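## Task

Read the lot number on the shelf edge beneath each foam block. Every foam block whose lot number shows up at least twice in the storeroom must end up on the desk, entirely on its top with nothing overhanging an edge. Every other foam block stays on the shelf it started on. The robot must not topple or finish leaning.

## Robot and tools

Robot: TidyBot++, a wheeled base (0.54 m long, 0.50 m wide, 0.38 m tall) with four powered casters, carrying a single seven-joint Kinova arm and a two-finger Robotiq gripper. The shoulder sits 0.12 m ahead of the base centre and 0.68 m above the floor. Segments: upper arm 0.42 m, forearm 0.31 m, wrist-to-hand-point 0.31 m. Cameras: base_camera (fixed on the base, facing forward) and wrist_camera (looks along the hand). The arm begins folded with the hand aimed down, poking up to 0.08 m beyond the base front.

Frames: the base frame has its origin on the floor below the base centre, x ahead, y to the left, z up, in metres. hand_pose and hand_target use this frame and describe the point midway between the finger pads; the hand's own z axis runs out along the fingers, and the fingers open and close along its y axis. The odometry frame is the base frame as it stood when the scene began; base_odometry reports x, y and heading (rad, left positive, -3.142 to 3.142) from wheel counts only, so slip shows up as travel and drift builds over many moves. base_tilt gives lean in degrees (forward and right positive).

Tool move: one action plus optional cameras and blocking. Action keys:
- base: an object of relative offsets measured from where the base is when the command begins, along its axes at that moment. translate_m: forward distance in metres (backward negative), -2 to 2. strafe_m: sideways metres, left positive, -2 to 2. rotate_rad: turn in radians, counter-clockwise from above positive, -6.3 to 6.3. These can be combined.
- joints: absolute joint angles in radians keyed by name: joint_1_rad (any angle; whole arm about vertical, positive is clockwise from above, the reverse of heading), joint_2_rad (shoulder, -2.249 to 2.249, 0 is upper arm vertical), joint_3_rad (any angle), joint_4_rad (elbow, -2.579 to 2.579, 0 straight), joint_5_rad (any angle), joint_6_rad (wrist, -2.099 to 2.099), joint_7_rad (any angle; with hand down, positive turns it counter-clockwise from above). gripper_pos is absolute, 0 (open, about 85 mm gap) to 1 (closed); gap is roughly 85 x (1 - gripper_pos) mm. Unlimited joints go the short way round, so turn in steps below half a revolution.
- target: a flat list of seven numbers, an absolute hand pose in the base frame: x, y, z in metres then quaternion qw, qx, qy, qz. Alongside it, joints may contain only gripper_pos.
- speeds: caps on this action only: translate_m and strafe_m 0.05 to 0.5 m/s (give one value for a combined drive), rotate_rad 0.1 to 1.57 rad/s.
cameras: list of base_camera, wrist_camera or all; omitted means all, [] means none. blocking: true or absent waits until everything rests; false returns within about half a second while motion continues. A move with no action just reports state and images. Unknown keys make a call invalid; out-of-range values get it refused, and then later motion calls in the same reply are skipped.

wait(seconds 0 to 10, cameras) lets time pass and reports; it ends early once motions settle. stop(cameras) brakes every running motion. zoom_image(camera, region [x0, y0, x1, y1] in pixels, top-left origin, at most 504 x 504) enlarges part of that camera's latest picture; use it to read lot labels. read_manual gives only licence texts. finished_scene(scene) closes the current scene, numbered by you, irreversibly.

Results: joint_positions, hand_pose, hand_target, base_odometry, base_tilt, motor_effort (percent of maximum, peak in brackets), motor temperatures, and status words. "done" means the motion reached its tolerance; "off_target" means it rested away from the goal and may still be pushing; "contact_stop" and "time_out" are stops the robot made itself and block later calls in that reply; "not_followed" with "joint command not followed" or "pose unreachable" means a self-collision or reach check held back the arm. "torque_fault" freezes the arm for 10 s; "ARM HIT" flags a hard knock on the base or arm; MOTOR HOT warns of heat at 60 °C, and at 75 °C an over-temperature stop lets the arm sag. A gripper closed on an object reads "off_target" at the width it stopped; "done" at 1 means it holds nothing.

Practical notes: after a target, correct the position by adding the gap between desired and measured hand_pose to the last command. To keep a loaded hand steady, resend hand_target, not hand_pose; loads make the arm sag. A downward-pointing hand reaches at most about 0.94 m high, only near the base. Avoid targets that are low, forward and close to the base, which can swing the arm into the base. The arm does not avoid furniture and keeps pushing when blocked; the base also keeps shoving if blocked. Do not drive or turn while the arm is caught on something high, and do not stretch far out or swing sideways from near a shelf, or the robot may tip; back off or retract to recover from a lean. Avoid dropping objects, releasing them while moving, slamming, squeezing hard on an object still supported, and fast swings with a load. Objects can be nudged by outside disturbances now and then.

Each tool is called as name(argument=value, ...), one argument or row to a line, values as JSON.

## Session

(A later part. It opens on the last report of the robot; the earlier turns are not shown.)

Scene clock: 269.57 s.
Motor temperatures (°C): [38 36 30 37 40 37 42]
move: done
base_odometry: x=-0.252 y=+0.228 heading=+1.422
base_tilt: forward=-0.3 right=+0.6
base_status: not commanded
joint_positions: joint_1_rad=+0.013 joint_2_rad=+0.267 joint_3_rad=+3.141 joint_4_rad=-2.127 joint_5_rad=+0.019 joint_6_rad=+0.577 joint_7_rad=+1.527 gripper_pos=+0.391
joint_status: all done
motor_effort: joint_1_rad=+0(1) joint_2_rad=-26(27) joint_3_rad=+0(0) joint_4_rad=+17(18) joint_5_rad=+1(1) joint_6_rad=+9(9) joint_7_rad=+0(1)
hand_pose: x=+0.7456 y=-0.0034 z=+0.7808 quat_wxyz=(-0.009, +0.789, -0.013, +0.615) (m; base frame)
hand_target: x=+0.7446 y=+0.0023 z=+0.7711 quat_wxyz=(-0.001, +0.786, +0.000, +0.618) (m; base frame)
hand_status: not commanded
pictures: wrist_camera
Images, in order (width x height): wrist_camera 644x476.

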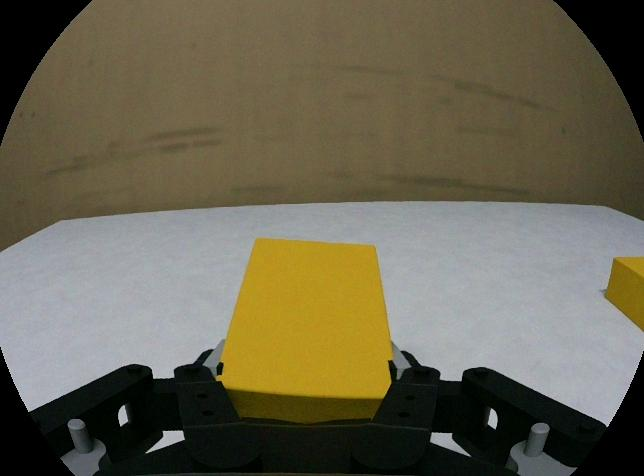

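move(
  joints={"joint_2_rad":0.0,"joint_6_rad":0.05},
  cameras=["wrist_camera"],
)

move(
  joints={"joint_2_rad":0.04,"joint_6_rad":0.09},
  cameras=["wrist_camera"],
)

Scene clock: 271.60 s.
Motor temperatures (°C): [38 36 30 37 40 37 42]
move: done
base_odometry: x=-0.252 y=+0.228 heading=+1.422
base_tilt: forward=-0.3 right=+0.6
base_status: not commanded
joint_positions: joint_1_rad=+0.013 joint_2_rad=+0.001 joint_3_rad=+3.141 joint_4_rad=-2.127 joint_5_rad=+0.019 joint_6_rad=+0.099 joint_7_rad=+1.527 gripper_pos=+0.391
joint_status: all done
motor_effort: joint_1_rad=+0(1) joint_2_rad=-18(29) joint_3_rad=+0(1) joint_4_rad=+19(21) joint_5_rad=+1(1) joint_6_rad=+8(10) joint_7_rad=+0(1)
hand_pose: x=+0.6653 y=-0.0050 z=+0.7983 quat_wxyz=(-0.004, +0.849, -0.015, +0.528) (m; base frame)
hand_target: x=+0.6508 y=+0.0022 z=+0.7733 quat_wxyz=(-0.001, +0.867, +0.000, +0.498) (m; base frame)
hand_status: not commanded
pictures: wrist_camera
Images, in order (width x height): wrist_camera 644x476.

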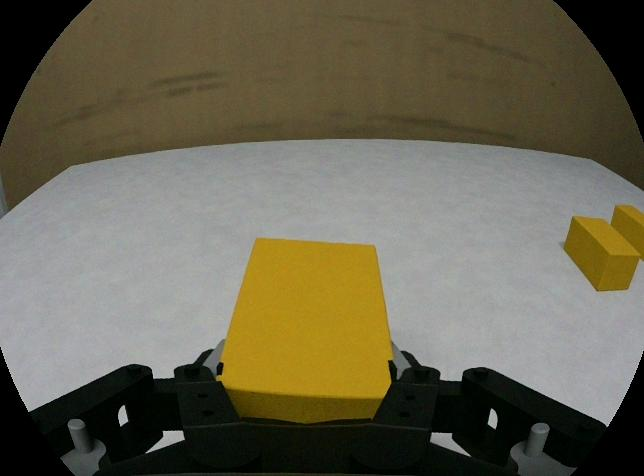

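Scene clock: 272.33 s.
Motor temperatures (°C): [38 36 30 37 40 37 42]
move: done
base_odometry: x=-0.252 y=+0.228 heading=+1.422
base_tilt: forward=-0.3 right=+0.6
base_status: not commanded
joint_positions: joint_1_rad=+0.013 joint_2_rad=+0.024 joint_3_rad=+3.141 joint_4_rad=-2.127 joint_5_rad=+0.019 joint_6_rad=+0.099 joint_7_rad=+1.527 gripper_pos=+0.391
joint_status: all done
motor_effort: joint_1_rad=+0(1) joint_2_rad=-20(21) joint_3_rad=+0(0) joint_4_rad=+19(20) joint_5_rad=+1(1) joint_6_rad=+8(9) joint_7_rad=+0(0)
hand_pose: x=+0.6678 y=-0.0050 z=+0.7860 quat_wxyz=(-0.004, +0.855, -0.015, +0.518) (m; base frame)
hand_target: x=+0.6605 y=+0.0022 z=+0.7626 quat_wxyz=(-0.001, +0.867, +0.000, +0.498) (m; base frame)
hand_status: not commanded
pictures: wrist_camera
Images, in order (width x height): wrist_camera 644x476.

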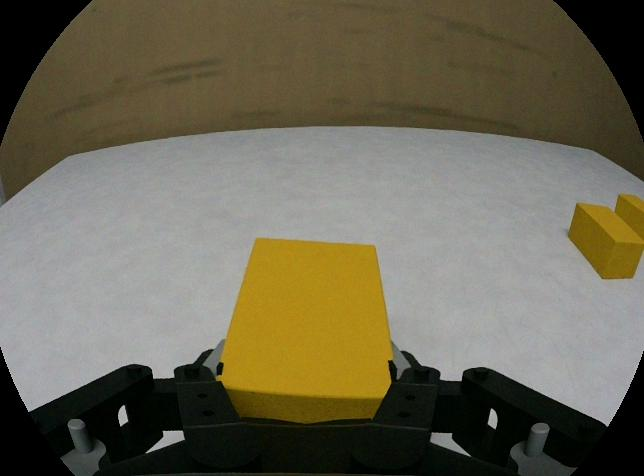

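move(
  joints={"joint_2_rad":0.065,"joint_6_rad":0.09},
  cameras=["wrist_camera"],
)

move(
  joints={"joint_2_rad":0.09,"joint_6_rad":0.09},
  cameras=["wrist_camera"],
)

move(
  joints={"joint_2_rad":0.115,"joint_6_rad":0.09},
  cameras=["wrist_camera"],
)

Scene clock: 273.17 s.
Motor temperatures (°C): [38 36 30 37 40 37 42]
move: done
base_odometry: x=-0.252 y=+0.228 heading=+1.422
base_tilt: forward=-0.3 right=+0.6
base_status: not commanded
joint_positions: joint_1_rad=+0.013 joint_2_rad=+0.045 joint_3_rad=+3.141 joint_4_rad=-2.127 joint_5_rad=+0.019 joint_6_rad=+0.099 joint_7_rad=+1.527 gripper_pos=+0.391
joint_status: all done
motor_effort: joint_1_rad=-1(1) joint_2_rad=-19(21) joint_3_rad=+0(0) joint_4_rad=+19(20) joint_5_rad=+1(1) joint_6_rad=+8(9) joint_7_rad=+0(1)
hand_pose: x=+0.6699 y=-0.0051 z=+0.7743 quat_wxyz=(-0.004, +0.861, -0.016, +0.509) (m; base frame)
hand_target: x=+0.6624 y=+0.0022 z=+0.7491 quat_wxyz=(-0.001, +0.874, +0.000, +0.487) (m; base frame)
hand_status: not commanded
pictures: wrist_camera
Images, in order (width x height): wrist_camera 644x476.

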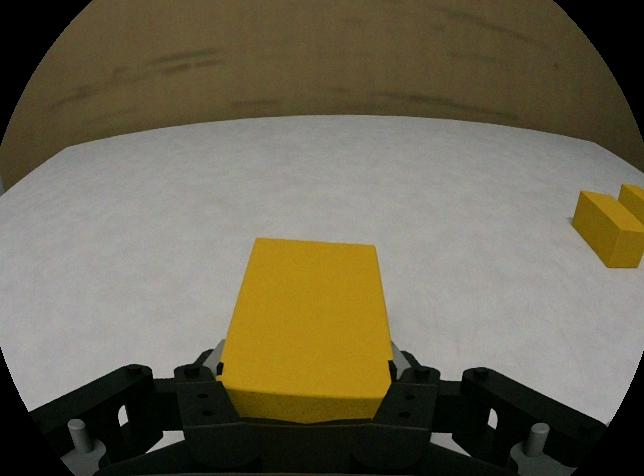

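Scene clock: 273.87 s.
Motor temperatures (°C): [38 36 30 37 40 37 42]
move: done
base_odometry: x=-0.252 y=+0.228 heading=+1.422
base_tilt: forward=-0.3 right=+0.6
base_status: not commanded
joint_positions: joint_1_rad=+0.013 joint_2_rad=+0.069 joint_3_rad=+3.141 joint_4_rad=-2.127 joint_5_rad=+0.019 joint_6_rad=+0.099 joint_7_rad=+1.527 gripper_pos=+0.391
joint_status: all done
motor_effort: joint_1_rad=+0(1) joint_2_rad=-20(22) joint_3_rad=+0(0) joint_4_rad=+19(19) joint_5_rad=+1(1) joint_6_rad=+7(9) joint_7_rad=+0(1)
hand_pose: x=+0.6720 y=-0.0051 z=+0.7608 quat_wxyz=(-0.004, +0.867, -0.016, +0.499) (m; base frame)
hand_target: x=+0.6639 y=+0.0022 z=+0.7355 quat_wxyz=(-0.001, +0.880, +0.000, +0.476) (m; base frame)
hand_status: not commanded
pictures: wrist_camera
Images, in order (width x height): wrist_camera 644x476.

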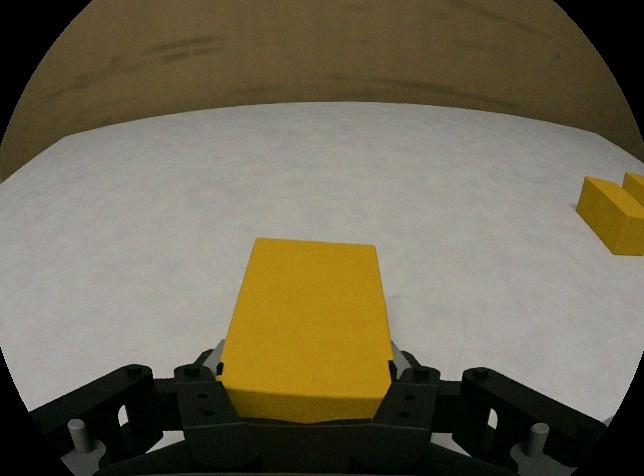

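Scene clock: 275.70 s.
Motor temperatures (°C): [38 36 30 37 40 37 42]
move: done
base_odometry: x=-0.252 y=+0.228 heading=+1.422
base_tilt: forward=-0.3 right=+0.6
base_status: not commanded
joint_positions: joint_1_rad=+0.013 joint_2_rad=+0.078 joint_3_rad=+3.141 joint_4_rad=-2.127 joint_5_rad=+0.019 joint_6_rad=+0.099 joint_7_rad=+1.530 gripper_pos=+0.391
joint_status: all done
motor_effort: joint_1_rad=+0(1) joint_2_rad=-17(21) joint_3_rad=+0(1) joint_4_rad=+17(19) joint_5_rad=+1(1) joint_6_rad=+5(8) joint_7_rad=+0(1)
hand_pose: x=+0.6727 y=-0.0051 z=+0.7565 quat_wxyz=(-0.003, +0.869, -0.015, +0.495) (m; base frame)
hand_target: x=+0.6650 y=+0.0022 z=+0.7218 quat_wxyz=(-0.001, +0.885, +0.000, +0.465) (m; base frame)
hand_status: not commanded
pictures: wrist_camera
Images, in order (width x height): wrist_camera 644x476.

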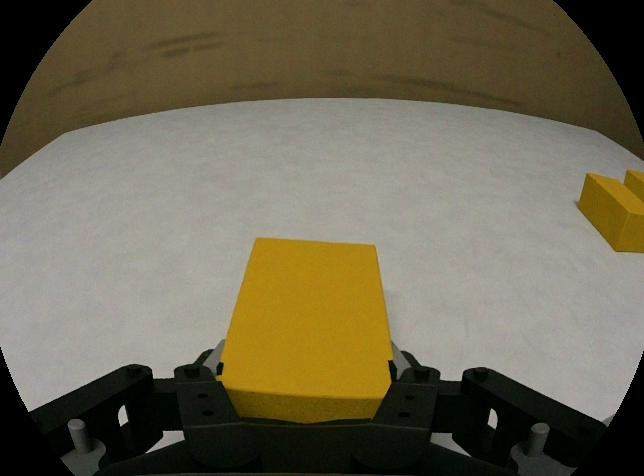

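Contact. Release and retract along the hand upward a bit as the base backs.

move(
  joints={"gripper_pos":0.25},
  cameras=["wrist_camera"],
)

move(
  joints={"gripper_pos":0},
  base={"translate_m":-0.45},
  speeds={"translate_m":0.2},
)

move(
  joints={"joint_6_rad":0.6,"joint_2_rad":-0.2},
)

Scene clock: 276.80 s.
Motor temperatures (°C): [38 36 30 37 40 37 42]
move: done
base_odometry: x=-0.252 y=+0.228 heading=+1.422
base_tilt: forward=-0.3 right=+0.6
base_status: not commanded
joint_positions: joint_1_rad=+0.013 joint_2_rad=+0.097 joint_3_rad=+3.141 joint_4_rad=-2.130 joint_5_rad=+0.019 joint_6_rad=+0.099 joint_7_rad=+1.530 gripper_pos=+0.250
joint_status: all done
motor_effort: joint_1_rad=+0(1) joint_2_rad=-21(23) joint_3_rad=+0(0) joint_4_rad=+17(19) joint_5_rad=+1(1) joint_6_rad=+8(8) joint_7_rad=+0(1)
hand_pose: x=+0.6731 y=-0.0051 z=+0.7446 quat_wxyz=(-0.003, +0.874, -0.015, +0.486) (m; base frame)
hand_target: x=+0.6650 y=+0.0022 z=+0.7218 quat_wxyz=(-0.001, +0.885, +0.000, +0.465) (m; base frame)
hand_status: not commanded
pictures: wrist_camera
Images, in order (width x height): wrist_camera 644x476.

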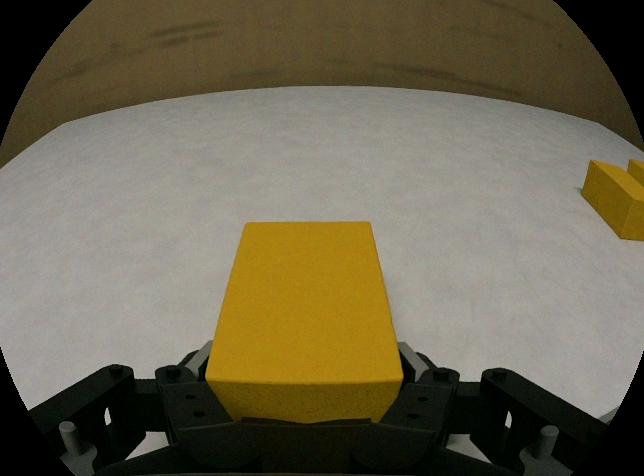

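Scene clock: 279.83 s.
Motor temperatures (°C): [38 36 30 37 40 37 42]
move: done
base_odometry: x=-0.319 y=-0.217 heading=+1.421
base_tilt: forward=-0.4 right=+0.6
base_status: done
joint_positions: joint_1_rad=+0.013 joint_2_rad=+0.100 joint_3_rad=+3.141 joint_4_rad=-2.130 joint_5_rad=+0.019 joint_6_rad=+0.099 joint_7_rad=+1.530 gripper_pos=+0.000
joint_status: all done
motor_effort: joint_1_rad=-1(1) joint_2_rad=-21(24) joint_3_rad=+0(1) joint_4_rad=+18(19) joint_5_rad=+1(1) joint_6_rad=+7(8) joint_7_rad=+0(1)
hand_pose: x=+0.6733 y=-0.0048 z=+0.7427 quat_wxyz=(-0.003, +0.875, -0.014, +0.484) (m; base frame)
hand_target: x=+0.6650 y=+0.0022 z=+0.7218 quat_wxyz=(-0.001, +0.885, +0.000, +0.465) (m; base frame)
hand_status: not commanded
pictures: base_camera, wrist_camera
Images, in order (width x height): base_camera 644x364, wrist_camera 644x476.

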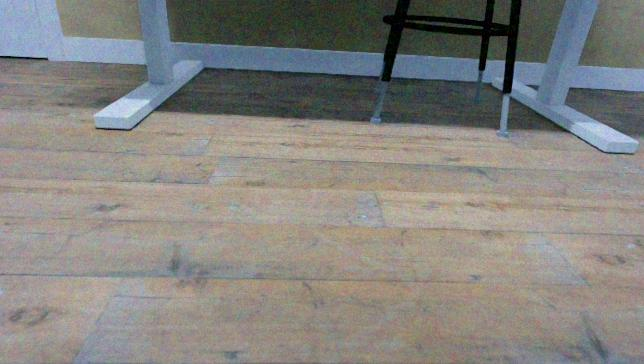

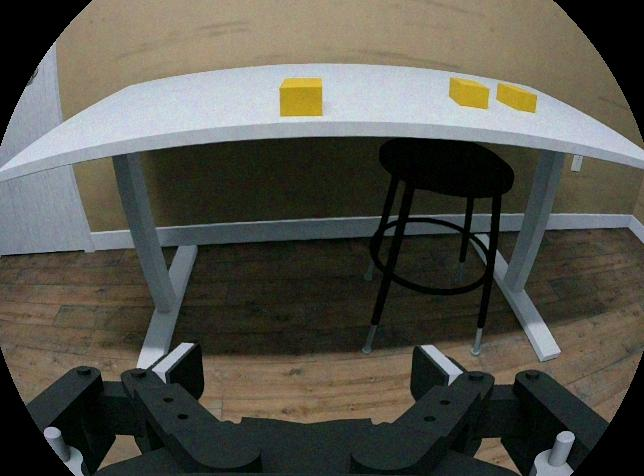

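Scene clock: 281.57 s.
Motor temperatures (°C): [38 36 30 37 40 37 42]
move: done
base_odometry: x=-0.319 y=-0.217 heading=+1.421
base_tilt: forward=-0.4 right=+0.6
base_status: not commanded
joint_positions: joint_1_rad=+0.013 joint_2_rad=-0.203 joint_3_rad=+3.141 joint_4_rad=-2.130 joint_5_rad=+0.019 joint_6_rad=+0.543 joint_7_rad=+1.530 gripper_pos=+0.000
joint_status: all done
motor_effort: joint_1_rad=+0(1) joint_2_rad=-13(24) joint_3_rad=+0(1) joint_4_rad=+21(22) joint_5_rad=+1(1) joint_6_rad=+8(9) joint_7_rad=+0(1)
hand_pose: x=+0.6347 y=-0.0018 z=+1.0420 quat_wxyz=(-0.008, +0.638, -0.008, +0.770) (m; base frame)
hand_target: x=+0.6312 y=+0.0023 z=+1.0460 quat_wxyz=(-0.001, +0.625, +0.000, +0.781) (m; base frame)
hand_status: not commanded
pictures: base_camera, wrist_camera
Images, in order (width x height): base_camera 644x364, wrist_camera 644x476.

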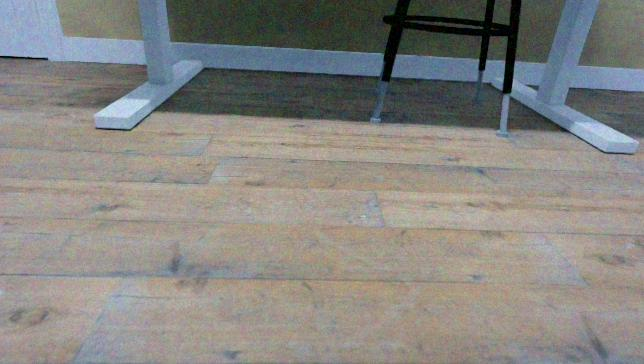

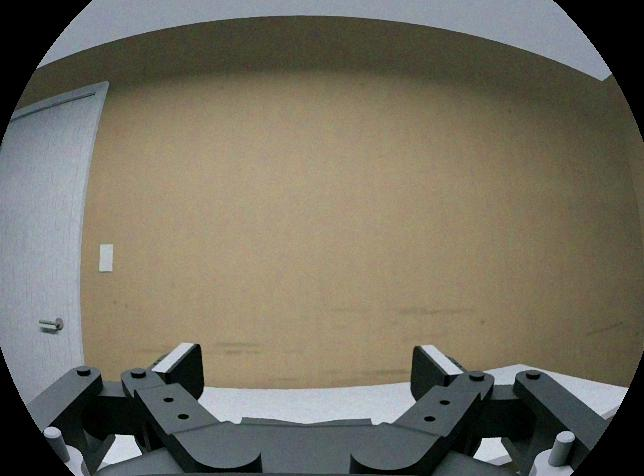

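finished_scene(
  scene=2,
)

The scene is finished: the task was done.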